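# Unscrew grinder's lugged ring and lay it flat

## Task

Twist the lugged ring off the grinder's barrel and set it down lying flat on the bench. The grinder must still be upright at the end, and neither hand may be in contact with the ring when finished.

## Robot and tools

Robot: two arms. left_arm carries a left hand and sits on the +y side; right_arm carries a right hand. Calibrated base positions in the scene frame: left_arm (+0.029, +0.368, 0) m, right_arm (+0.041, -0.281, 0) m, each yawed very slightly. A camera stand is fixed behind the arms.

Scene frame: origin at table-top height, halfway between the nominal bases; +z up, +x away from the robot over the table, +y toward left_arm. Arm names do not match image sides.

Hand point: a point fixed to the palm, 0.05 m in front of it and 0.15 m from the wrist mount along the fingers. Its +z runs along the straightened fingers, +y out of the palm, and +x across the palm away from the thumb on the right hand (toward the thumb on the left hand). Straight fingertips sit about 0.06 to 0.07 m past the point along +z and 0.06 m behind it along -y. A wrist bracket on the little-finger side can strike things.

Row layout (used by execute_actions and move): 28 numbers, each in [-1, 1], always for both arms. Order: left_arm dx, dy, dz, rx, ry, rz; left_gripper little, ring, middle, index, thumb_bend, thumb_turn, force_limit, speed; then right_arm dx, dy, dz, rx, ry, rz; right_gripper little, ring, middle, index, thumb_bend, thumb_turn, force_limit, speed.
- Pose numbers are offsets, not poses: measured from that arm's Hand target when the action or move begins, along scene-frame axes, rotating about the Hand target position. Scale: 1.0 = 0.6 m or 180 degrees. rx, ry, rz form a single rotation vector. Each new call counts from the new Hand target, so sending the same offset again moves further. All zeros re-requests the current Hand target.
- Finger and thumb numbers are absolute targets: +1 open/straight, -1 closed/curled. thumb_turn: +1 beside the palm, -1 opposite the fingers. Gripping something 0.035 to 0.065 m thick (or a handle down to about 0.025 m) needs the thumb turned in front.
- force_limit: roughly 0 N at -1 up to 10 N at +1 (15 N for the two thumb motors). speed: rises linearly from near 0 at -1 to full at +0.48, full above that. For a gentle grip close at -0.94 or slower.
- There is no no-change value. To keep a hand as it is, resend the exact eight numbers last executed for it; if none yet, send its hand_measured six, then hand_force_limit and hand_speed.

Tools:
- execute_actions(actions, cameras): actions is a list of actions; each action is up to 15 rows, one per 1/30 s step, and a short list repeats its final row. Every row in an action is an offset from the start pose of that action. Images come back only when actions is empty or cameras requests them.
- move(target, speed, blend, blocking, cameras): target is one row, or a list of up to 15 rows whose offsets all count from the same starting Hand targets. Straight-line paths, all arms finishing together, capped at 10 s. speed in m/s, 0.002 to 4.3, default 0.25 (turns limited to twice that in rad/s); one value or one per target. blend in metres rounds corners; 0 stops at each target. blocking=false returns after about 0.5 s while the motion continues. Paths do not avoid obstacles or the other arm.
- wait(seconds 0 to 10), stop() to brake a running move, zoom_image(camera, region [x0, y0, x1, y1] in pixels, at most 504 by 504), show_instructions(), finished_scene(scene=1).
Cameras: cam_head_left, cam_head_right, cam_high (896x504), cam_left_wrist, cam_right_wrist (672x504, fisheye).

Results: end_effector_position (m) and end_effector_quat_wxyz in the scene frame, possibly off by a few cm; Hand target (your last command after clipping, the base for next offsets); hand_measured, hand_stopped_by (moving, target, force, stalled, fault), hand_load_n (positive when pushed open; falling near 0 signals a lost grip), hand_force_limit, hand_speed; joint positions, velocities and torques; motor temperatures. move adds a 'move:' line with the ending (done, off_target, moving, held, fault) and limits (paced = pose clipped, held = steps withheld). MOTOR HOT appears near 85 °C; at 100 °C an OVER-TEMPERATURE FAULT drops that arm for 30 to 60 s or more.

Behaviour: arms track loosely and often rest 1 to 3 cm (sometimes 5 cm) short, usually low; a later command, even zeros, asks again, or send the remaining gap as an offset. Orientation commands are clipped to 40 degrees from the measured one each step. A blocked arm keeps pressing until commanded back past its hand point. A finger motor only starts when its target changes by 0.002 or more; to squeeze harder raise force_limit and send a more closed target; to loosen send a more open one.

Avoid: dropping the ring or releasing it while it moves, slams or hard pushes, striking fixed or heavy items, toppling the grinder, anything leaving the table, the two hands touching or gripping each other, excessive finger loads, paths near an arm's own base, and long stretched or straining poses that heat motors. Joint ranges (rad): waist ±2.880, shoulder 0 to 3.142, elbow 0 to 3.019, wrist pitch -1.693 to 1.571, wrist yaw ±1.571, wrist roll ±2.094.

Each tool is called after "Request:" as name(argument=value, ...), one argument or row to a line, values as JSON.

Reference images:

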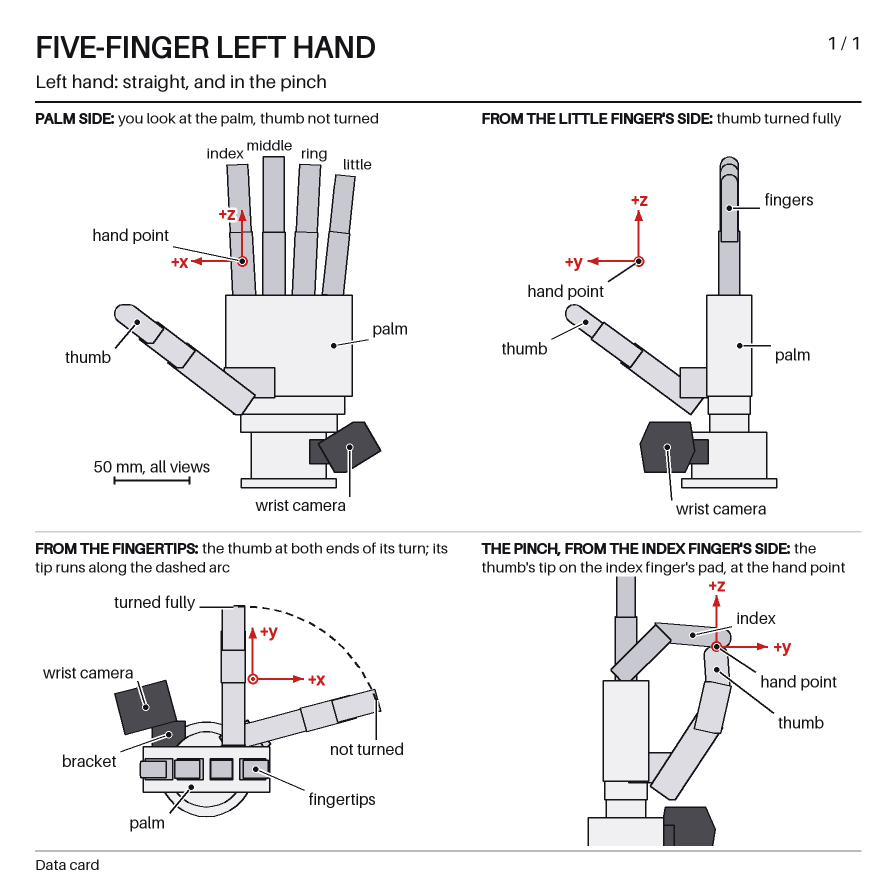

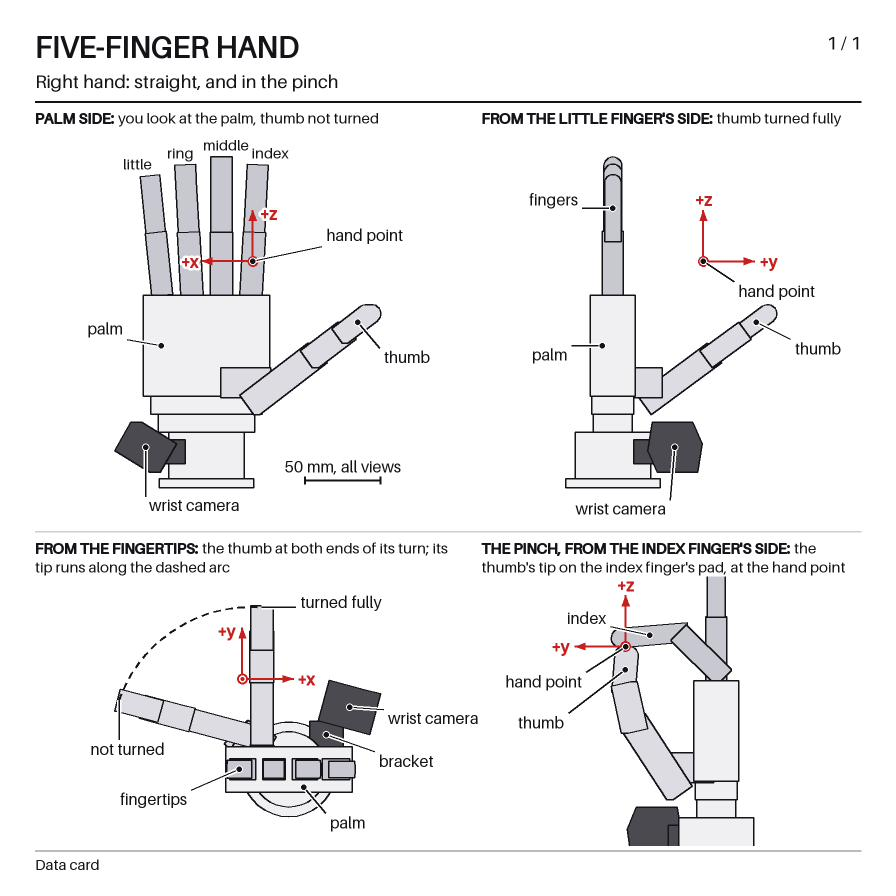

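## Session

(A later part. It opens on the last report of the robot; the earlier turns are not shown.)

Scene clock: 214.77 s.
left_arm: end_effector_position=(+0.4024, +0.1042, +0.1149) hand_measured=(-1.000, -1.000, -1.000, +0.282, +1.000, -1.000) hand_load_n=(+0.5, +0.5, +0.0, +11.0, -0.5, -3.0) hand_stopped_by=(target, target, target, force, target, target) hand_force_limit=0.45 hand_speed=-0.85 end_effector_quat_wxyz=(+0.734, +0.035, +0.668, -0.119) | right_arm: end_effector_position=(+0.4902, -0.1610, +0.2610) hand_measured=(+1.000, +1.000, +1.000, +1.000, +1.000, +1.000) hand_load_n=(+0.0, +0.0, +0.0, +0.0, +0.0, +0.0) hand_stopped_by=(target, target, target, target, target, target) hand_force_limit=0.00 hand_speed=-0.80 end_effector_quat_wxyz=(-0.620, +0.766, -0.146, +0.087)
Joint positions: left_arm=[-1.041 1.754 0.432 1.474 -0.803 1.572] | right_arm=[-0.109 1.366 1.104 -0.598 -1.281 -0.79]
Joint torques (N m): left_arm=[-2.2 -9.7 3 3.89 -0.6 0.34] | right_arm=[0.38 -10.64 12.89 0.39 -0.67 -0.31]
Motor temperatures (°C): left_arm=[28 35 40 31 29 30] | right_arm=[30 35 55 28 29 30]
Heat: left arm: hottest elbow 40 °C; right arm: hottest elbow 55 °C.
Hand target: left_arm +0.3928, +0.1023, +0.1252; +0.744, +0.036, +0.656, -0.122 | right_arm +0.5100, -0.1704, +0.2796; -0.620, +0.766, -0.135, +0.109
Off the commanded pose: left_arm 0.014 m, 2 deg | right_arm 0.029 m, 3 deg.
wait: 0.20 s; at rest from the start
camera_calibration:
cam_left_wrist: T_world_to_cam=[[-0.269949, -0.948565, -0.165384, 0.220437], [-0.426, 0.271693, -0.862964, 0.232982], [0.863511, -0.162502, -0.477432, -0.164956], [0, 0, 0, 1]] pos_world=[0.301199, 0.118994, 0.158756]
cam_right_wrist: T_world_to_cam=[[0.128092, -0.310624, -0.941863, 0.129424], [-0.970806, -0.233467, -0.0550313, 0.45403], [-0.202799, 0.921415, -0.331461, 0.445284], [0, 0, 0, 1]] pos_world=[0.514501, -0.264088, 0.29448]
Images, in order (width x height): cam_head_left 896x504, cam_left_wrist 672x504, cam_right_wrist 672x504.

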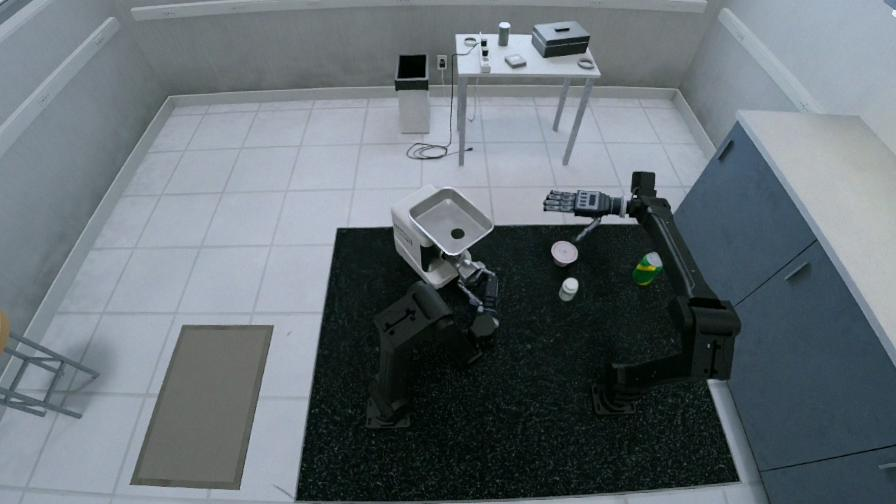

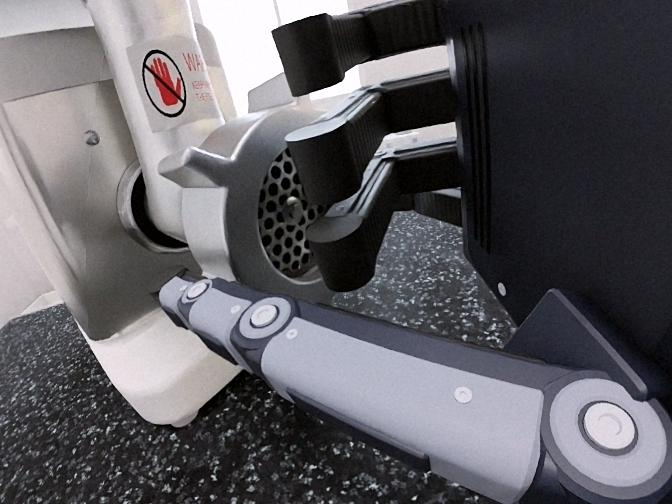

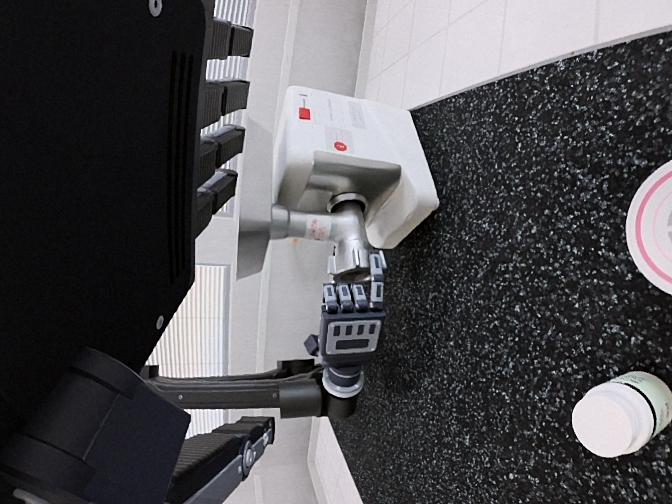

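Request:
move(
  target=[0.0103,0.0085,0.008,0,0,0,-1,-1,-1,0.1,1,-1,0.45,-0.85,0,0,0,0,0,0,1,1,1,1,1,1,0,-0.8],
  speed=0.1,
  cameras=["cam_left_wrist","cam_right_wrist"],
)

Request:
zoom_image(
  camera="cam_right_wrist",
  region=[310, 220, 410, 320],
)

Request:
zoom_image(
  camera="cam_left_wrist",
  region=[120, 60, 440, 380],
)

Scene clock: 217.33 s.
left_arm: end_effector_position=(+0.4027, +0.1031, +0.1154) hand_measured=(-1.000, -1.000, -1.000, +0.282, +1.000, -1.000) hand_load_n=(+0.0, +0.0, +0.0, +8.0, +0.0, -1.5) hand_stopped_by=(target, target, target, force, target, target) hand_force_limit=0.45 hand_speed=-0.85 end_effector_quat_wxyz=(+0.734, +0.039, +0.667, -0.120) | right_arm: end_effector_position=(+0.4902, -0.1610, +0.2610) hand_measured=(+1.000, +1.000, +1.000, +1.000, +1.000, +1.000) hand_load_n=(+0.0, +0.0, +0.0, +0.0, +0.0, +0.0) hand_stopped_by=(target, target, target, target, target, target) hand_force_limit=0.00 hand_speed=-0.80 end_effector_quat_wxyz=(-0.620, +0.766, -0.146, +0.087)
Joint positions: left_arm=[-1.04 1.754 0.432 1.474 -0.795 1.577] | right_arm=[-0.109 1.366 1.104 -0.598 -1.281 -0.79]
Joint torques (N m): left_arm=[-0.38 -11.22 2.65 3.14 -0.05 0.27] | right_arm=[0.32 -10.58 12.93 0.34 -0.67 -0.31]
Motor temperatures (°C): left_arm=[28 35 39 31 28 30] | right_arm=[30 35 55 28 29 30]
Heat: left arm: hottest elbow 39 °C; right arm: hottest elbow 55 °C.
Hand target: left_arm +0.3990, +0.1075, +0.1301; +0.744, +0.036, +0.656, -0.122 | right_arm +0.5100, -0.1704, +0.2796; -0.620, +0.766, -0.135, +0.109
Off the commanded pose: left_arm 0.016 m, 2 deg | right_arm 0.029 m, 3 deg.
move: off_target (left_arm, right_arm)
camera_calibration:
cam_left_wrist: T_world_to_cam=[[-0.275538, -0.945999, -0.170776, 0.222152], [-0.422495, 0.278749, -0.862437, 0.231678], [0.863468, -0.165482, -0.476485, -0.164924], [0, 0, 0, 1]] pos_world=[0.301501, 0.118283, 0.159162]
cam_right_wrist: T_world_to_cam=[[0.128092, -0.310624, -0.941863, 0.129424], [-0.970806, -0.233467, -0.0550313, 0.45403], [-0.202799, 0.921415, -0.331461, 0.445284], [0, 0, 0, 1]] pos_world=[0.514501, -0.264088, 0.29448]
Images, in order (width x height): cam_left_wrist 672x504, cam_right_wrist 672x504.

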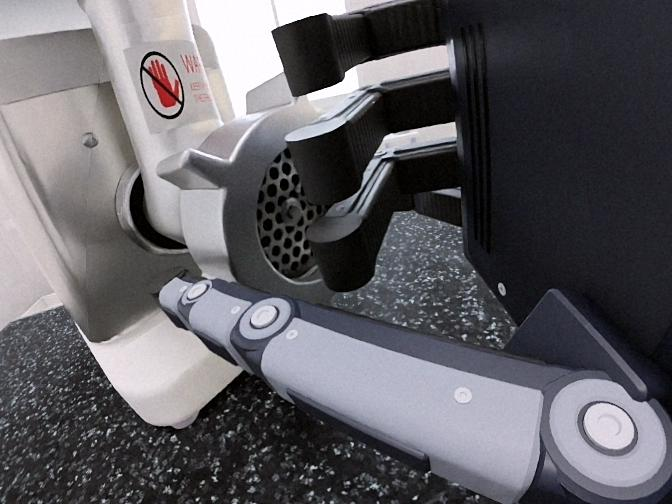

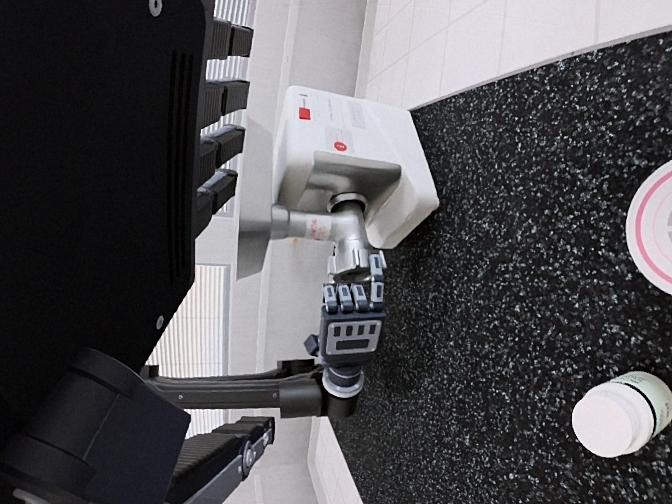

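Scaled by 5.040 from the camera's 672x504 image, which has a finer 960x720 frame.

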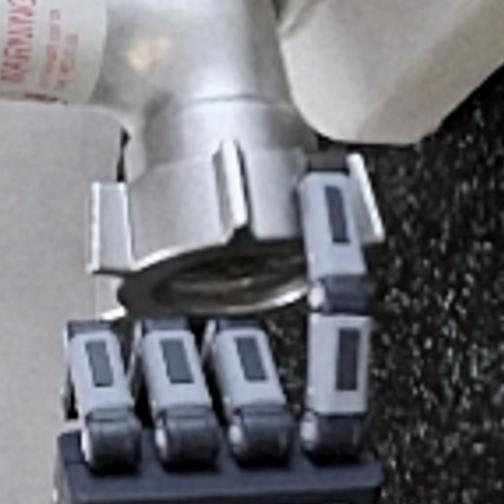

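Scaled by 1.575 from the camera's 672x504 image, which has a finer 960x720 frame.

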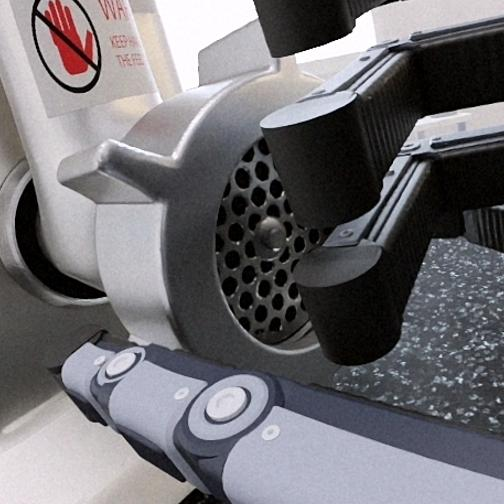

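Request:
move(
  target=[0.0,0.0,0,0,0,0,-1,-1,-1,0.5,1,-1,0.4,-0.5,0,0,0,0,0,0,1,1,1,1,1,1,0,-0.8],
  speed=0.1,
  cameras=["cam_left_wrist","cam_right_wrist"],
)

Request:
zoom_image(
  camera="cam_right_wrist",
  region=[310, 220, 410, 320],
)

Scene clock: 218.23 s.
left_arm: end_effector_position=(+0.4021, +0.1050, +0.1247) hand_measured=(-1.000, -1.000, -1.000, +0.500, +1.000, -1.000) hand_load_n=(+0.0, +0.0, +0.0, +0.0, +0.0, +0.0) hand_stopped_by=(target, target, target, target, target, target) hand_force_limit=0.40 hand_speed=-0.50 end_effector_quat_wxyz=(+0.740, +0.035, +0.661, -0.121) | right_arm: end_effector_position=(+0.4902, -0.1610, +0.2610) hand_measured=(+1.000, +1.000, +1.000, +1.000, +1.000, +1.000) hand_load_n=(+0.0, +0.0, +0.0, -0.5, +0.0, -0.5) hand_stopped_by=(target, target, target, target, target, target) hand_force_limit=0.00 hand_speed=-0.80 end_effector_quat_wxyz=(-0.620, +0.766, -0.146, +0.087)
Joint positions: left_arm=[-1.04 1.733 0.428 1.482 -0.797 1.59] | right_arm=[-0.109 1.366 1.104 -0.598 -1.281 -0.79]
Joint torques (N m): left_arm=[-0.38 -9.7 3.12 2.74 0.07 0.13] | right_arm=[0.5 -10.58 12.93 0.36 -0.67 -0.31]
Motor temperatures (°C): left_arm=[28 35 39 31 28 30] | right_arm=[30 35 55 28 29 30]
Heat: left arm: hottest elbow 39 °C; right arm: hottest elbow 55 °C.
Hand target: left_arm +0.3990, +0.1074, +0.1300; +0.744, +0.036, +0.656, -0.122 | right_arm +0.5100, -0.1704, +0.2796; -0.620, +0.766, -0.135, +0.109
Off the commanded pose: left_arm 0.007 m, 1 deg | right_arm 0.029 m, 3 deg.
move: off_target (right_arm)
camera_calibration:
cam_left_wrist: T_world_to_cam=[[-0.269747, -0.948436, -0.16645, 0.222715], [-0.409855, 0.269503, -0.871428, 0.235913], [0.871353, -0.166845, -0.461419, -0.16462], [0, 0, 0, 1]] pos_world=[0.300209, 0.120185, 0.166693]
cam_right_wrist: T_world_to_cam=[[0.128092, -0.310624, -0.941863, 0.129424], [-0.970806, -0.233467, -0.0550313, 0.45403], [-0.202799, 0.921415, -0.331461, 0.445284], [0, 0, 0, 1]] pos_world=[0.514501, -0.264088, 0.29448]
Images, in order (width x height): cam_left_wrist 672x504, cam_right_wrist 672x504.

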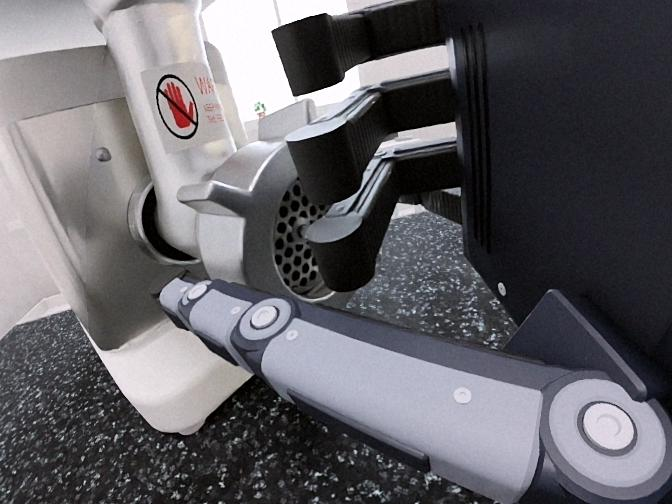

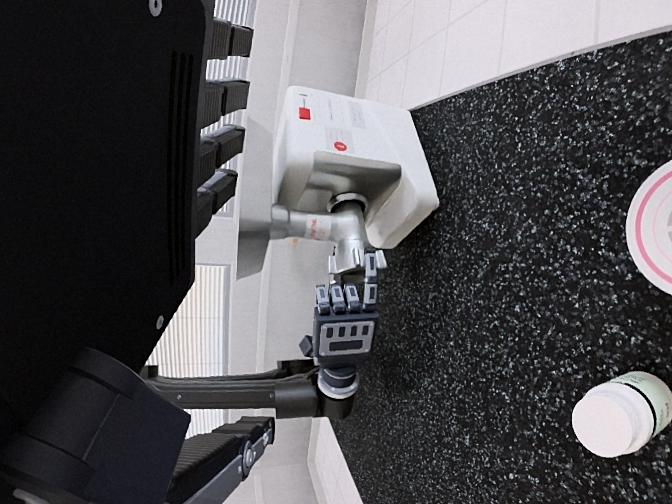

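Scaled by 5.040 from the camera's 672x504 image, which has a finer 960x720 frame.

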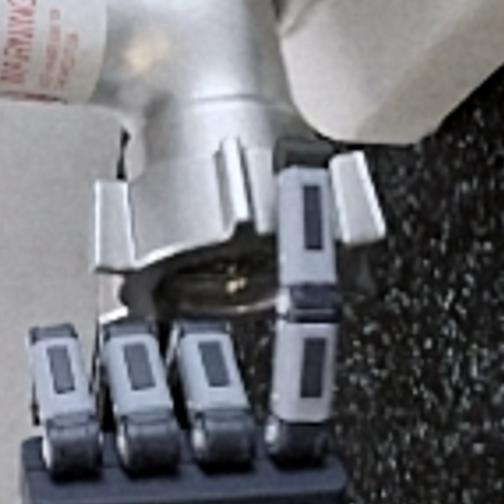

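Request:
zoom_image(
  camera="cam_left_wrist",
  region=[120, 60, 440, 380],
)

Scaled by 1.575 from the camera's 672x504 image, which has a finer 960x720 frame.

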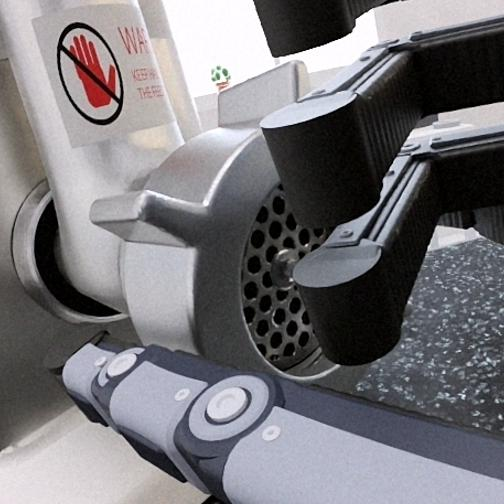

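Request:
move(
  target=[
    [-0.0032,0.0038,0,0,0,0,-1,-1,-1,0.5,1,-1,0.4,-0.5,0,0,0,0,0,0,1,1,1,1,1,1,0,-0.8],
    [-0.0400,-0.0265,0,0,0,0,-1,-1,-1,0.5,1,-1,0.4,-0.5,0,0,0,0,0,0,1,1,1,1,1,1,0,-0.8],
  ],
  speed=0.08,
  blend=[0.003,0],
  cameras=["cam_left_wrist","cam_right_wrist"],
)

Request:
zoom_image(
  camera="cam_right_wrist",
  region=[310, 220, 410, 320],
)

Request:
zoom_image(
  camera="cam_left_wrist",
  region=[120, 60, 440, 380],
)

Scene clock: 220.30 s.
left_arm: end_effector_position=(+0.3780, +0.0929, +0.1266) hand_measured=(-1.000, -1.000, -1.000, +0.500, +1.000, -1.000) hand_load_n=(+0.0, +0.5, +0.0, +0.0, +0.0, +0.0) hand_stopped_by=(target, target, target, target, target, target) hand_force_limit=0.40 hand_speed=-0.50 end_effector_quat_wxyz=(+0.741, +0.034, +0.661, -0.119) | right_arm: end_effector_position=(+0.4902, -0.1610, +0.2610) hand_measured=(+1.000, +1.000, +1.000, +1.000, +1.000, +1.000) hand_load_n=(+0.0, -0.5, +0.0, +0.0, +0.0, +0.0) hand_stopped_by=(target, target, target, target, target, target) hand_force_limit=0.00 hand_speed=-0.80 end_effector_quat_wxyz=(-0.620, +0.766, -0.146, +0.087)
Joint positions: left_arm=[-1.125 1.733 0.428 1.504 -0.885 1.617] | right_arm=[-0.109 1.366 1.104 -0.598 -1.281 -0.79]
Joint torques (N m): left_arm=[-0.85 -8.88 3.75 2.69 0.09 0.13] | right_arm=[0.5 -10.58 12.93 0.34 -0.67 -0.3]
Motor temperatures (°C): left_arm=[28 35 39 31 28 30] | right_arm=[30 35 55 28 29 30]
Heat: left arm: hottest elbow 39 °C; right arm: hottest elbow 55 °C.
Hand target: left_arm +0.3749, +0.0916, +0.1300; +0.744, +0.036, +0.656, -0.122 | right_arm +0.5100, -0.1704, +0.2796; -0.620, +0.766, -0.135, +0.109
Off the commanded pose: left_arm 0.005 m, 1 deg | right_arm 0.029 m, 3 deg.
move: off_target (right_arm); blend cut to 0.0015 m at target 1
camera_calibration:
cam_left_wrist: T_world_to_cam=[[-0.265131, -0.949656, -0.166909, 0.203532], [-0.409423, 0.267604, -0.872216, 0.231022], [0.872971, -0.162915, -0.459761, -0.145893], [0, 0, 0, 1]] pos_world=[0.275909, 0.107695, 0.168397]
cam_right_wrist: T_world_to_cam=[[0.128092, -0.310624, -0.941863, 0.129424], [-0.970806, -0.233467, -0.0550313, 0.45403], [-0.202799, 0.921415, -0.331461, 0.445284], [0, 0, 0, 1]] pos_world=[0.514501, -0.264088, 0.29448]
Images, in order (width x height): cam_left_wrist 672x504, cam_right_wrist 672x504.

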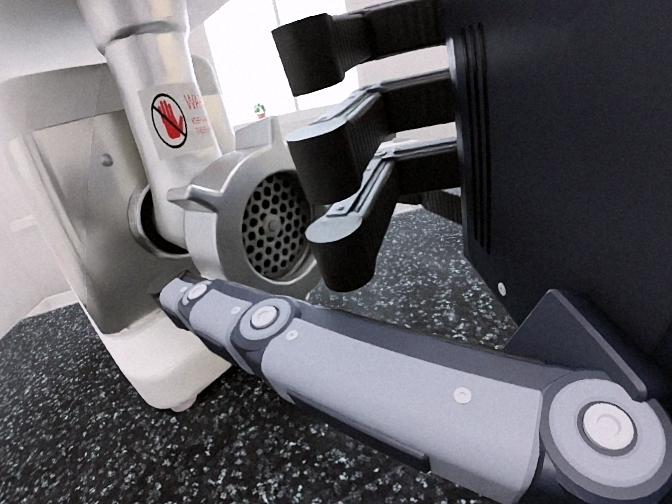

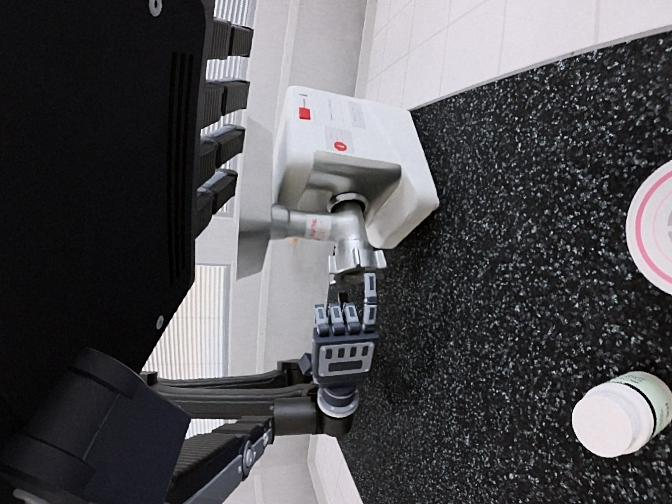

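Scaled by 5.040 from the camera's 672x504 image, which has a finer 960x720 frame.

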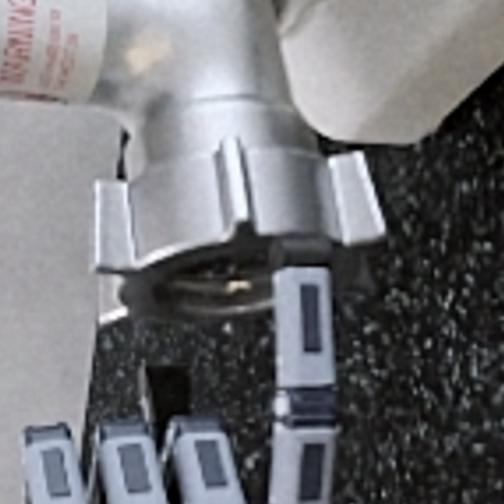

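Scaled by 1.575 from the camera's 672x504 image, which has a finer 960x720 frame.

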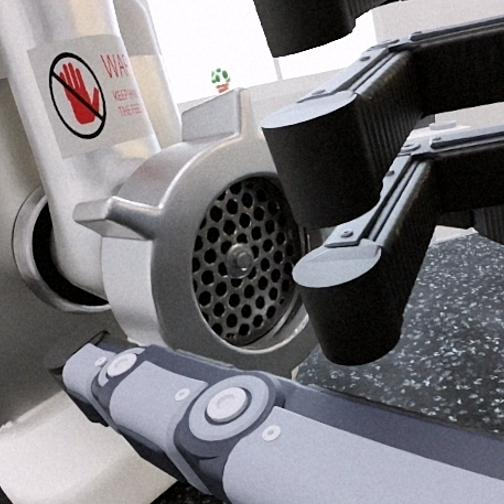

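Request:
move(
  target=[-0.0018,-0.0197,0.0183,0.5187,0.4276,0,-1,-1,-1,0.5,1,-1,0.4,0.0,0,0,0,0,0,0,1,1,1,1,1,1,0,-0.8],
  speed=0.5,
  cameras=["cam_left_wrist","cam_right_wrist"],
)

Request:
zoom_image(
  camera="cam_left_wrist",
  region=[120, 80, 360, 320],
)

Request:
zoom_image(
  camera="cam_right_wrist",
  region=[310, 220, 410, 320],
)

Scene clock: 224.17 s.
left_arm: end_effector_position=(+0.3641, +0.0891, +0.1324) hand_measured=(-1.000, -1.000, -1.000, +0.500, +1.000, -1.000) hand_load_n=(+0.0, +0.0, +0.0, +0.0, +0.0, +0.0) hand_stopped_by=(target, target, target, target, target, target) hand_force_limit=0.40 hand_speed=0.00 end_effector_quat_wxyz=(-0.031, +0.462, +0.806, +0.368) | right_arm: end_effector_position=(+0.4902, -0.1610, +0.2610) hand_measured=(+1.000, +1.000, +1.000, +1.000, +1.000, +1.000) hand_load_n=(+0.0, +0.0, +0.0, +0.0, +0.0, +0.0) hand_stopped_by=(target, target, target, target, target, target) hand_force_limit=0.00 hand_speed=-0.80 end_effector_quat_wxyz=(-0.620, +0.766, -0.146, +0.087)
Joint positions: left_arm=[-1.071 1.884 1.402 -1.587 -0.594 1.404] | right_arm=[-0.109 1.366 1.104 -0.598 -1.281 -0.79]
Joint torques (N m): left_arm=[0.79 -13.39 12.29 -0.77 -0.32 -0.26] | right_arm=[0.5 -10.58 12.94 0.36 -0.66 -0.31]
Motor temperatures (°C): left_arm=[28 35 39 31 28 30] | right_arm=[30 35 55 28 29 30]
Heat: left arm: hottest elbow 39 °C; right arm: hottest elbow 55 °C.
Hand target: left_arm +0.3738, +0.0797, +0.1410; -0.021, +0.450, +0.817, +0.361 | right_arm +0.5100, -0.1704, +0.2796; -0.620, +0.766, -0.135, +0.109
Off the commanded pose: left_arm 0.016 m, 2 deg | right_arm 0.029 m, 3 deg.
move: off_target (left_arm, right_arm)
camera_calibration:
cam_left_wrist: T_world_to_cam=[[-0.912415, -0.149749, -0.380886, 0.389966], [-0.408948, 0.296909, 0.862906, -0.00103696], [-0.0161306, 0.943091, -0.332143, 0.0765485], [0, 0, 0, 1]] pos_world=[0.356622, -0.0134875, 0.174852]
cam_right_wrist: T_world_to_cam=[[0.128092, -0.310624, -0.941863, 0.129424], [-0.970806, -0.233467, -0.0550313, 0.45403], [-0.202799, 0.921415, -0.331461, 0.445284], [0, 0, 0, 1]] pos_world=[0.514501, -0.264088, 0.29448]
Images, in order (width x height): cam_left_wrist 672x504, cam_right_wrist 672x504.

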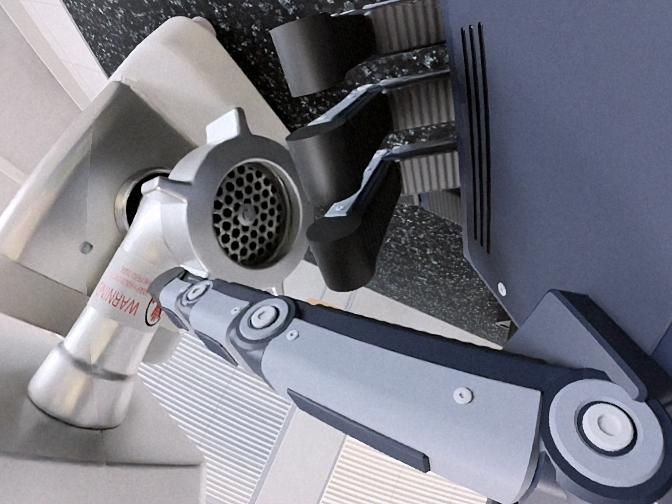

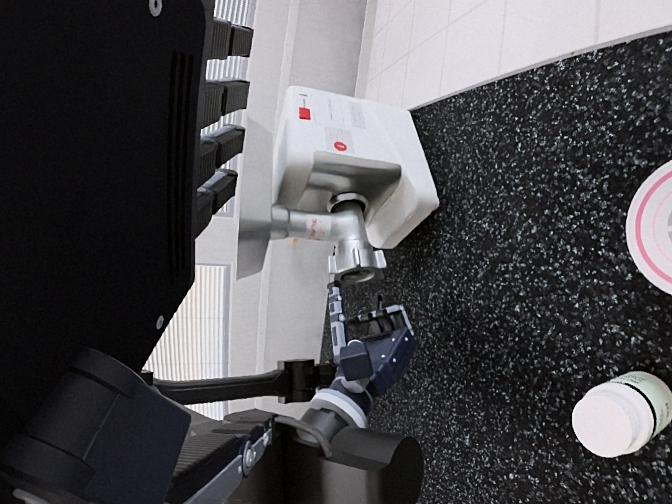

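Scaled by 2.100 from the camera's 672x504 image, which has a finer 960x720 frame.

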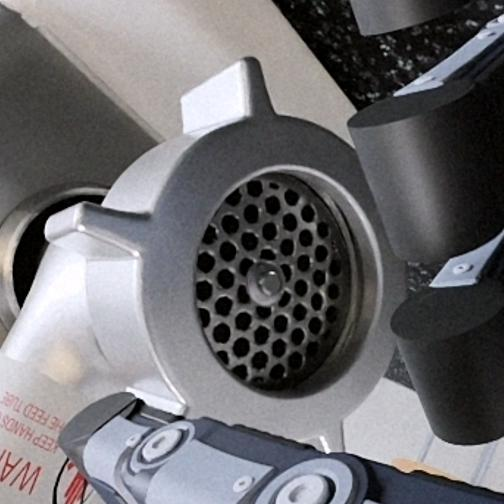

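Scaled by 5.040 from the camera's 672x504 image, which has a finer 960x720 frame.

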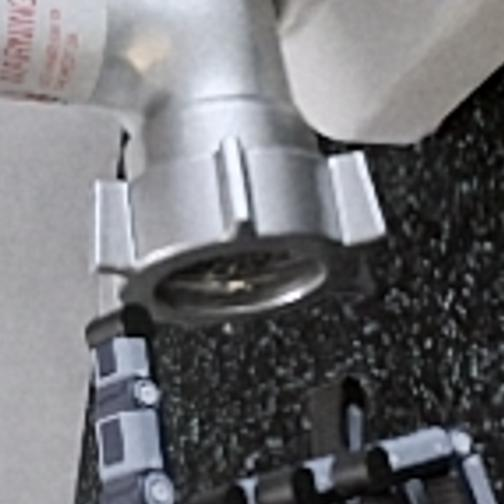

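Request:
move(
  target=[
    [0.0431,0.0355,0.002,0,0,0,-1,-1,-1,0.5,1,-1,0.4,0.0,0,0,0,0,0,0,1,1,1,1,1,1,0,-0.8],
    [0.0431,0.0355,0.0015,0,0,0,-1,-1,-1,0.1,1,-1,0.45,-0.85,0,0,0,0,0,0,1,1,1,1,1,1,0,-0.8],
    [0.0437,0.0563,-0.0223,-0.1757,-0.1449,0,-1,-1,-1,0.1,1,-1,0.45,-0.85,0,0,0,0,0,0,1,1,1,1,1,1,0,-0.8],
    [0.0428,0.0513,-0.0290,-0.3472,-0.2862,0,-1,-1,-1,0.1,1,-1,0.45,-0.85,0,0,0,0,0,0,1,1,1,1,1,1,0,-0.8],
    [0.0428,0.0468,-0.0263,-0.5101,-0.4206,0,-1,-1,-1,0.1,1,-1,0.45,-0.85,0,0,0,0,0,0,1,1,1,1,1,1,0,-0.8],
  ],
  speed=[0.15,0.1,0.4,0.4,0.4],
  blend=[0,0,0.02,0.02,0],
  cameras=["cam_right_wrist"],
)

Request:
zoom_image(
  camera="cam_right_wrist",
  region=[310, 220, 410, 320],
)

Scene clock: 230.67 s.
left_arm: end_effector_position=(+0.4036, +0.1037, +0.1275) hand_measured=(-1.000, -1.000, -1.000, +0.282, +1.000, -1.000) hand_load_n=(+0.0, +0.0, +0.0, +2.0, +0.0, +0.5) hand_stopped_by=(target, target, target, force, target, target) hand_force_limit=0.45 hand_speed=-0.85 end_effector_quat_wxyz=(+0.735, +0.037, +0.667, -0.121) | right_arm: end_effector_position=(+0.4902, -0.1610, +0.2610) hand_measured=(+1.000, +1.000, +1.000, +1.000, +1.000, +1.000) hand_load_n=(+0.0, +0.0, +0.0, +0.0, +0.0, -0.5) hand_stopped_by=(target, target, target, target, target, target) hand_force_limit=0.00 hand_speed=-0.80 end_effector_quat_wxyz=(-0.620, +0.766, -0.146, +0.087)
Joint positions: left_arm=[-1.036 1.702 0.431 1.426 -0.792 1.574] | right_arm=[-0.109 1.366 1.104 -0.598 -1.281 -0.79]
Joint torques (N m): left_arm=[-0.5 -8.12 3.18 2.85 -0.14 0.19] | right_arm=[0.5 -10.58 12.94 0.35 -0.69 -0.31]
Motor temperatures (°C): left_arm=[28 35 39 31 28 30] | right_arm=[30 35 55 28 29 30]
Heat: left arm: hottest elbow 39 °C; right arm: hottest elbow 55 °C.
Hand target: left_arm +0.3995, +0.1079, +0.1251; +0.736, +0.044, +0.666, -0.113 | right_arm +0.5100, -0.1704, +0.2796; -0.620, +0.766, -0.135, +0.109
Off the commanded pose: left_arm 0.006 m, 1 deg | right_arm 0.029 m, 3 deg.
move: off_target (right_arm); target 2's new numbers were sent with left_arm's hand 0.016 m and 2 deg from that target
camera_calibration:
cam_right_wrist: T_world_to_cam=[[0.128092, -0.310624, -0.941863, 0.129424], [-0.970806, -0.233467, -0.0550313, 0.45403], [-0.202799, 0.921415, -0.331461, 0.445284], [0, 0, 0, 1]] pos_world=[0.514501, -0.264088, 0.29448]
Images, in order (width x height): cam_right_wrist 672x504.

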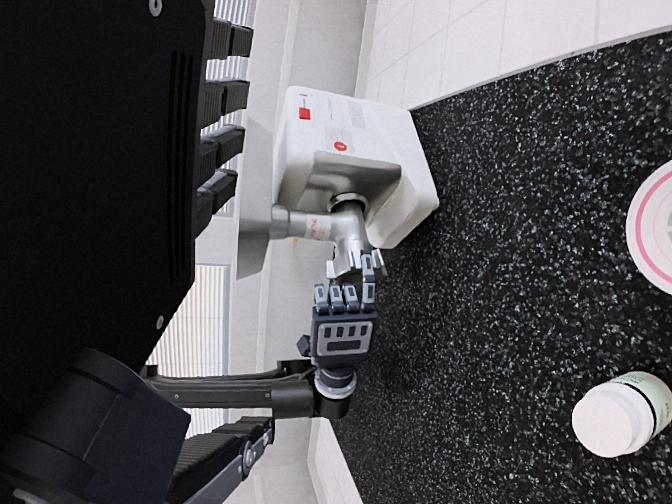

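Scaled by 5.040 from the camera's 672x504 image, which has a finer 960x720 frame.

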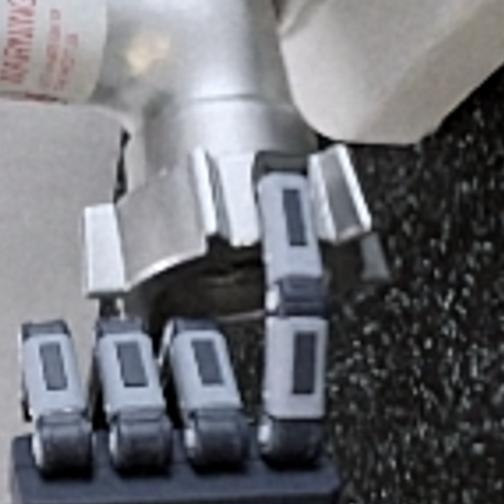

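Request:
move(
  target=[
    [0.0,0.0,0,0,0,0,-1,-1,-1,0.5,1,-1,0.4,0.0,0,0,0,0,0,0,1,1,1,1,1,1,0,-0.8],
    [-0.0463,-0.0385,0,0,0,0,-1,-1,-1,0.5,1,-1,0.4,0.0,0,0,0,0,0,0,1,1,1,1,1,1,0,-0.8],
    [-0.0448,-0.0487,0.0265,0.5101,0.4206,0,-1,-1,-1,0.5,1,-1,0.4,0.0,0,0,0,0,0,0,1,1,1,1,1,1,0,-0.8],
  ],
  speed=[0.1,0.2,0.55],
  blend=[0,0.01,0],
  cameras=["cam_left_wrist","cam_right_wrist"],
)

Request:
zoom_image(
  camera="cam_left_wrist",
  region=[120, 80, 360, 320],
)

Request:
zoom_image(
  camera="cam_right_wrist",
  region=[310, 220, 410, 320],
)

Scene clock: 235.03 s.
left_arm: end_effector_position=(+0.3630, +0.0880, +0.1324) hand_measured=(-1.000, -1.000, -1.000, +0.500, +1.000, -1.000) hand_load_n=(+0.0, +0.0, +0.0, +0.0, +0.0, +0.0) hand_stopped_by=(target, target, target, target, target, target) hand_force_limit=0.40 hand_speed=0.00 end_effector_quat_wxyz=(-0.031, +0.463, +0.806, +0.368) | right_arm: end_effector_position=(+0.4902, -0.1610, +0.2610) hand_measured=(+1.000, +1.000, +1.000, +1.000, +1.000, +1.000) hand_load_n=(+0.0, +0.0, +0.0, +0.0, +0.0, +0.0) hand_stopped_by=(target, target, target, target, target, target) hand_force_limit=0.00 hand_speed=-0.80 end_effector_quat_wxyz=(-0.620, +0.766, -0.146, +0.087)
Joint positions: left_arm=[-1.075 1.886 1.404 -1.59 -0.593 1.402] | right_arm=[-0.109 1.366 1.104 -0.598 -1.281 -0.79]
Joint torques (N m): left_arm=[0.85 -13.51 12.29 -0.8 -0.32 -0.28] | right_arm=[0.62 -10.52 12.9 0.35 -0.68 -0.3]
Motor temperatures (°C): left_arm=[28 35 39 31 28 30] | right_arm=[30 35 56 28 29 30]
Heat: left arm: hottest elbow 39 °C; right arm: hottest elbow 56 °C.
Hand target: left_arm +0.3726, +0.0786, +0.1410; -0.021, +0.450, +0.817, +0.361 | right_arm +0.5100, -0.1704, +0.2796; -0.620, +0.766, -0.135, +0.109
Off the commanded pose: left_arm 0.016 m, 2 deg | right_arm 0.029 m, 3 deg.
move: off_target (left_arm, right_arm)
camera_calibration:
cam_left_wrist: T_world_to_cam=[[-0.912716, -0.149188, -0.380385, 0.38872], [-0.40828, 0.2965, 0.863363, -0.0014951], [-0.0160188, 0.943308, -0.331531, 0.0775173], [0, 0, 0, 1]] pos_world=[0.355422, -0.0146872, 0.174853]
cam_right_wrist: T_world_to_cam=[[0.128092, -0.310624, -0.941863, 0.129424], [-0.970806, -0.233467, -0.0550313, 0.45403], [-0.202799, 0.921415, -0.331461, 0.445284], [0, 0, 0, 1]] pos_world=[0.514501, -0.264088, 0.29448]
Images, in order (width x height): cam_left_wrist 672x504, cam_right_wrist 672x504.

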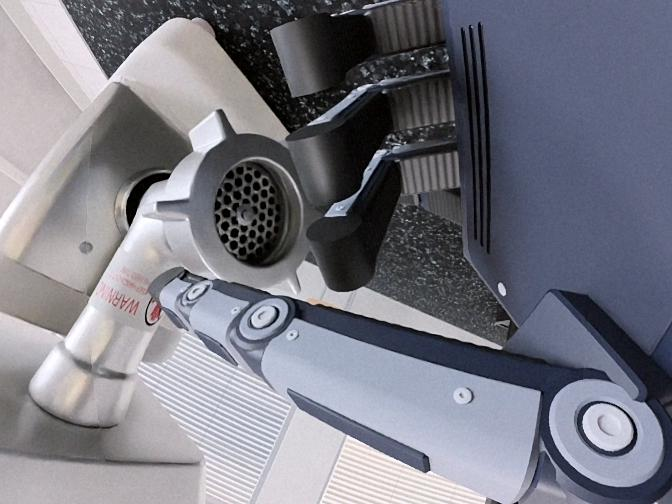

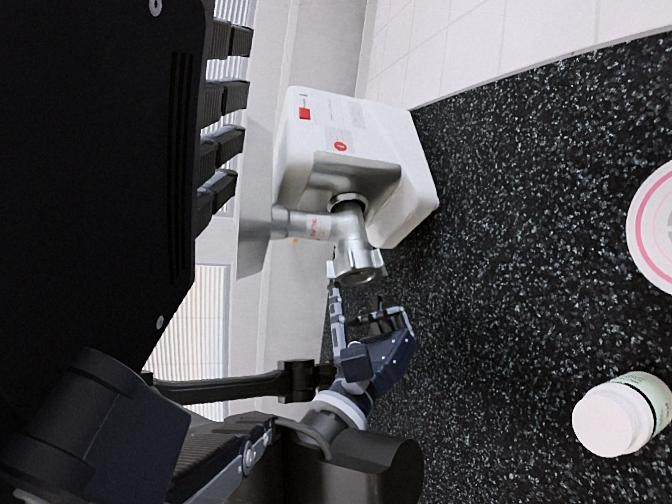

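Scaled by 2.100 from the camera's 672x504 image, which has a finer 960x720 frame.

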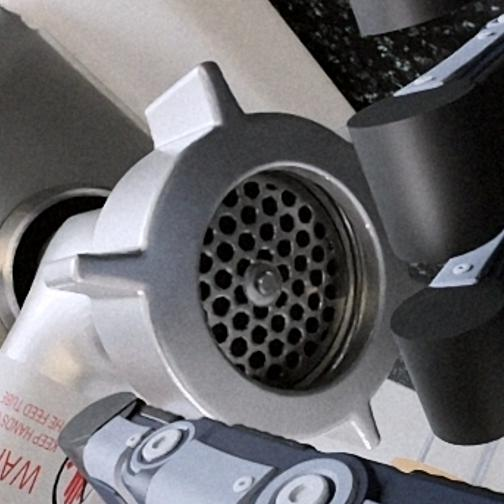

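Scaled by 5.040 from the camera's 672x504 image, which has a finer 960x720 frame.

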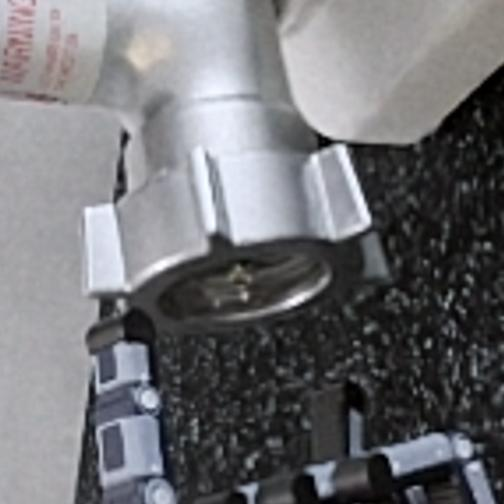

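Request:
move(
  target=[
    [0.0431,0.0355,0.002,0,0,0,-1,-1,-1,0.5,1,-1,0.4,0.0,0,0,0,0,0,0,1,1,1,1,1,1,0,-0.8],
    [0.0431,0.0355,0.0015,0,0,0,-1,-1,-1,0.1,1,-1,0.45,-0.85,0,0,0,0,0,0,1,1,1,1,1,1,0,-0.8],
    [0.0437,0.0563,-0.0223,-0.1757,-0.1449,0,-1,-1,-1,0.1,1,-1,0.45,-0.85,0,0,0,0,0,0,1,1,1,1,1,1,0,-0.8],
    [0.0428,0.0513,-0.0290,-0.3472,-0.2862,0,-1,-1,-1,0.1,1,-1,0.45,-0.85,0,0,0,0,0,0,1,1,1,1,1,1,0,-0.8],
    [0.0428,0.0468,-0.0263,-0.5101,-0.4206,0,-1,-1,-1,0.1,1,-1,0.45,-0.85,0,0,0,0,0,0,1,1,1,1,1,1,0,-0.8],
  ],
  speed=[0.15,0.1,0.4,0.4,0.4],
  blend=[0,0,0.02,0.02,0],
  cameras=["cam_right_wrist"],
)

Request:
zoom_image(
  camera="cam_right_wrist",
  region=[310, 220, 410, 320],
)

Scene clock: 241.33 s.
left_arm: end_effector_position=(+0.4025, +0.1027, +0.1262) hand_measured=(-1.000, -1.000, -1.000, +0.282, +1.000, -1.000) hand_load_n=(+0.0, +0.0, +0.0, +2.0, +0.0, +0.5) hand_stopped_by=(target, target, target, force, target, target) hand_force_limit=0.45 hand_speed=-0.85 end_effector_quat_wxyz=(+0.733, +0.037, +0.668, -0.122) | right_arm: end_effector_position=(+0.4902, -0.1610, +0.2610) hand_measured=(+1.000, +1.000, +1.000, +1.000, +1.000, +1.000) hand_load_n=(+0.0, +0.0, +0.0, +0.0, +0.0, +0.0) hand_stopped_by=(target, target, target, target, target, target) hand_force_limit=0.00 hand_speed=-0.80 end_effector_quat_wxyz=(-0.620, +0.766, -0.146, +0.087)
Joint positions: left_arm=[-1.041 1.704 0.431 1.424 -0.796 1.57] | right_arm=[-0.109 1.366 1.104 -0.598 -1.281 -0.79]
Joint torques (N m): left_arm=[-0.56 -8.23 3.21 2.96 -0.16 0.26] | right_arm=[0.38 -10.4 12.88 0.35 -0.67 -0.29]
Motor temperatures (°C): left_arm=[28 35 39 31 28 30] | right_arm=[30 35 56 28 29 30]
Heat: left arm: hottest elbow 39 °C; right arm: hottest elbow 56 °C.
Hand target: left_arm +0.3984, +0.1068, +0.1253; +0.736, +0.044, +0.666, -0.113 | right_arm +0.5100, -0.1704, +0.2796; -0.620, +0.766, -0.135, +0.109
Off the commanded pose: left_arm 0.006 m, 1 deg | right_arm 0.029 m, 3 deg.
move: off_target (right_arm); target 2's new numbers were sent with left_arm's hand 0.015 m and 2 deg from that target
camera_calibration:
cam_right_wrist: T_world_to_cam=[[0.128092, -0.310624, -0.941863, 0.129424], [-0.970806, -0.233467, -0.0550313, 0.45403], [-0.202799, 0.921415, -0.331461, 0.445284], [0, 0, 0, 1]] pos_world=[0.514501, -0.264088, 0.29448]
Images, in order (width x height): cam_right_wrist 672x504.

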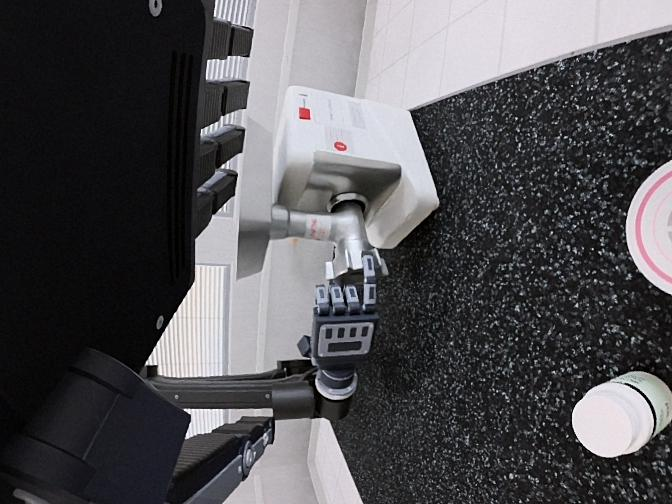

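Scaled by 5.040 from the camera's 672x504 image, which has a finer 960x720 frame.

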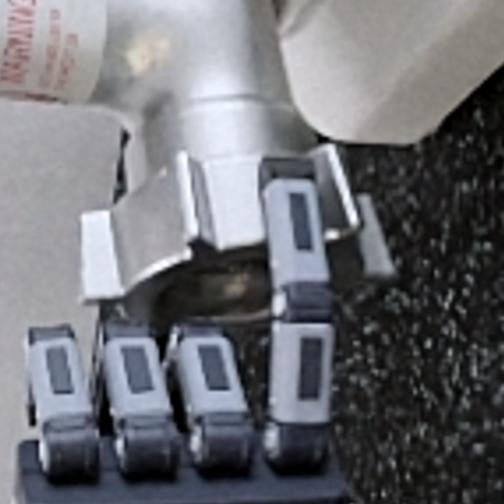

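Request:
move(
  target=[
    [0.0,0.0,0,0,0,0,-1,-1,-1,0.5,1,-1,0.4,0.0,0,0,0,0,0,0,1,1,1,1,1,1,0,-0.8],
    [-0.0463,-0.0385,0,0,0,0,-1,-1,-1,0.5,1,-1,0.4,0.0,0,0,0,0,0,0,1,1,1,1,1,1,0,-0.8],
    [-0.0448,-0.0487,0.0265,0.5101,0.4206,0,-1,-1,-1,0.5,1,-1,0.4,0.0,0,0,0,0,0,0,1,1,1,1,1,1,0,-0.8],
  ],
  speed=[0.1,0.2,0.55],
  blend=[0,0.01,0],
  cameras=["cam_left_wrist","cam_right_wrist"],
)

Request:
zoom_image(
  camera="cam_left_wrist",
  region=[120, 80, 360, 320],
)

Request:
zoom_image(
  camera="cam_right_wrist",
  region=[310, 220, 410, 320],
)

Scene clock: 245.50 s.
left_arm: end_effector_position=(+0.3619, +0.0869, +0.1325) hand_measured=(-1.000, -1.000, -1.000, +0.500, +1.000, -1.000) hand_load_n=(+0.0, +0.0, +0.0, +0.0, +0.0, +0.0) hand_stopped_by=(target, target, target, target, target, target) hand_force_limit=0.40 hand_speed=0.00 end_effector_quat_wxyz=(-0.031, +0.463, +0.806, +0.368) | right_arm: end_effector_position=(+0.4902, -0.1610, +0.2610) hand_measured=(+1.000, +1.000, +1.000, +1.000, +1.000, +1.000) hand_load_n=(+0.0, +0.0, +0.0, +0.0, +0.0, +0.0) hand_stopped_by=(target, target, target, target, target, target) hand_force_limit=0.00 hand_speed=-0.80 end_effector_quat_wxyz=(-0.620, +0.766, -0.146, +0.087)
Joint positions: left_arm=[-1.078 1.887 1.406 -1.592 -0.592 1.399] | right_arm=[-0.109 1.366 1.104 -0.598 -1.281 -0.79]
Joint torques (N m): left_arm=[0.91 -13.51 12.29 -0.77 -0.32 -0.28] | right_arm=[0.44 -10.52 12.89 0.38 -0.66 -0.31]
Motor temperatures (°C): left_arm=[28 35 39 31 28 30] | right_arm=[30 35 56 28 29 30]
Heat: left arm: hottest elbow 39 °C; right arm: hottest elbow 56 °C.
Hand target: left_arm +0.3715, +0.0775, +0.1411; -0.021, +0.450, +0.816, +0.361 | right_arm +0.5100, -0.1704, +0.2796; -0.620, +0.766, -0.135, +0.109
Off the commanded pose: left_arm 0.016 m, 2 deg | right_arm 0.029 m, 3 deg.
move: off_target (left_arm, right_arm)
camera_calibration:
cam_left_wrist: T_world_to_cam=[[-0.912639, -0.148569, -0.380811, 0.387625], [-0.408475, 0.296319, 0.863332, -0.00157673], [-0.0154226, 0.943463, -0.331119, 0.0781626], [0, 0, 0, 1]] pos_world=[0.354323, -0.0156873, 0.174854]
cam_right_wrist: T_world_to_cam=[[0.128092, -0.310624, -0.941863, 0.129424], [-0.970806, -0.233467, -0.0550313, 0.45403], [-0.202799, 0.921415, -0.331461, 0.445284], [0, 0, 0, 1]] pos_world=[0.514501, -0.264088, 0.29448]
Images, in order (width x height): cam_left_wrist 672x504, cam_right_wrist 672x504.

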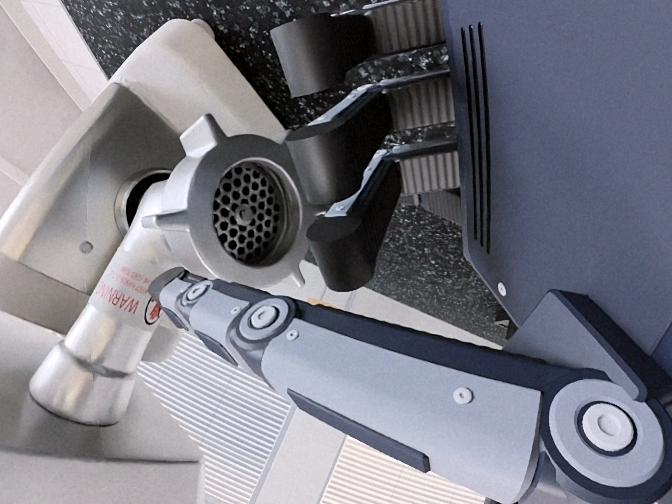

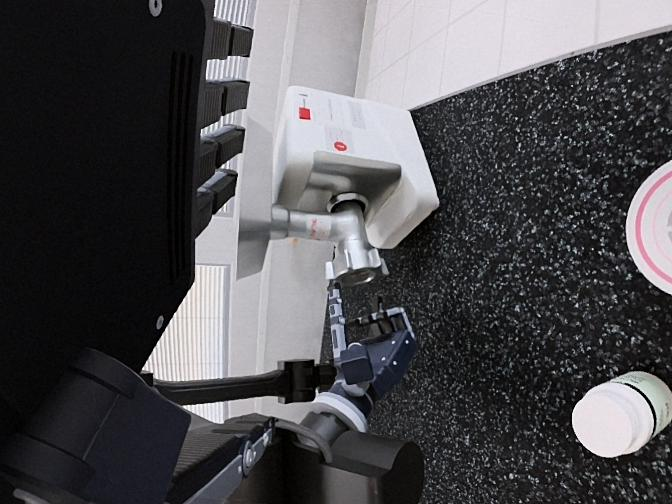

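Scaled by 2.100 from the camera's 672x504 image, which has a finer 960x720 frame.

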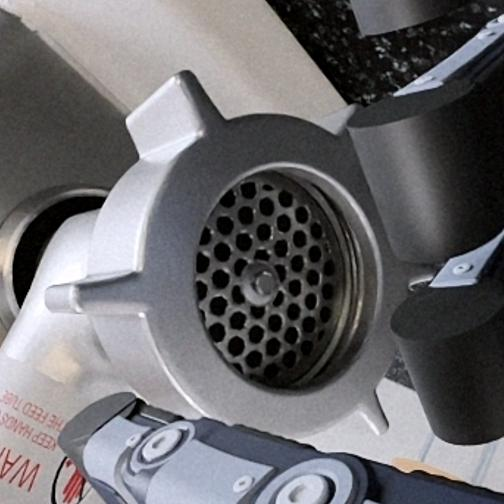

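Scaled by 5.040 from the camera's 672x504 image, which has a finer 960x720 frame.

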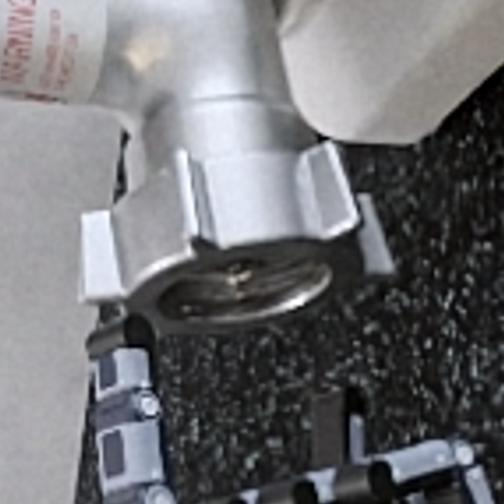

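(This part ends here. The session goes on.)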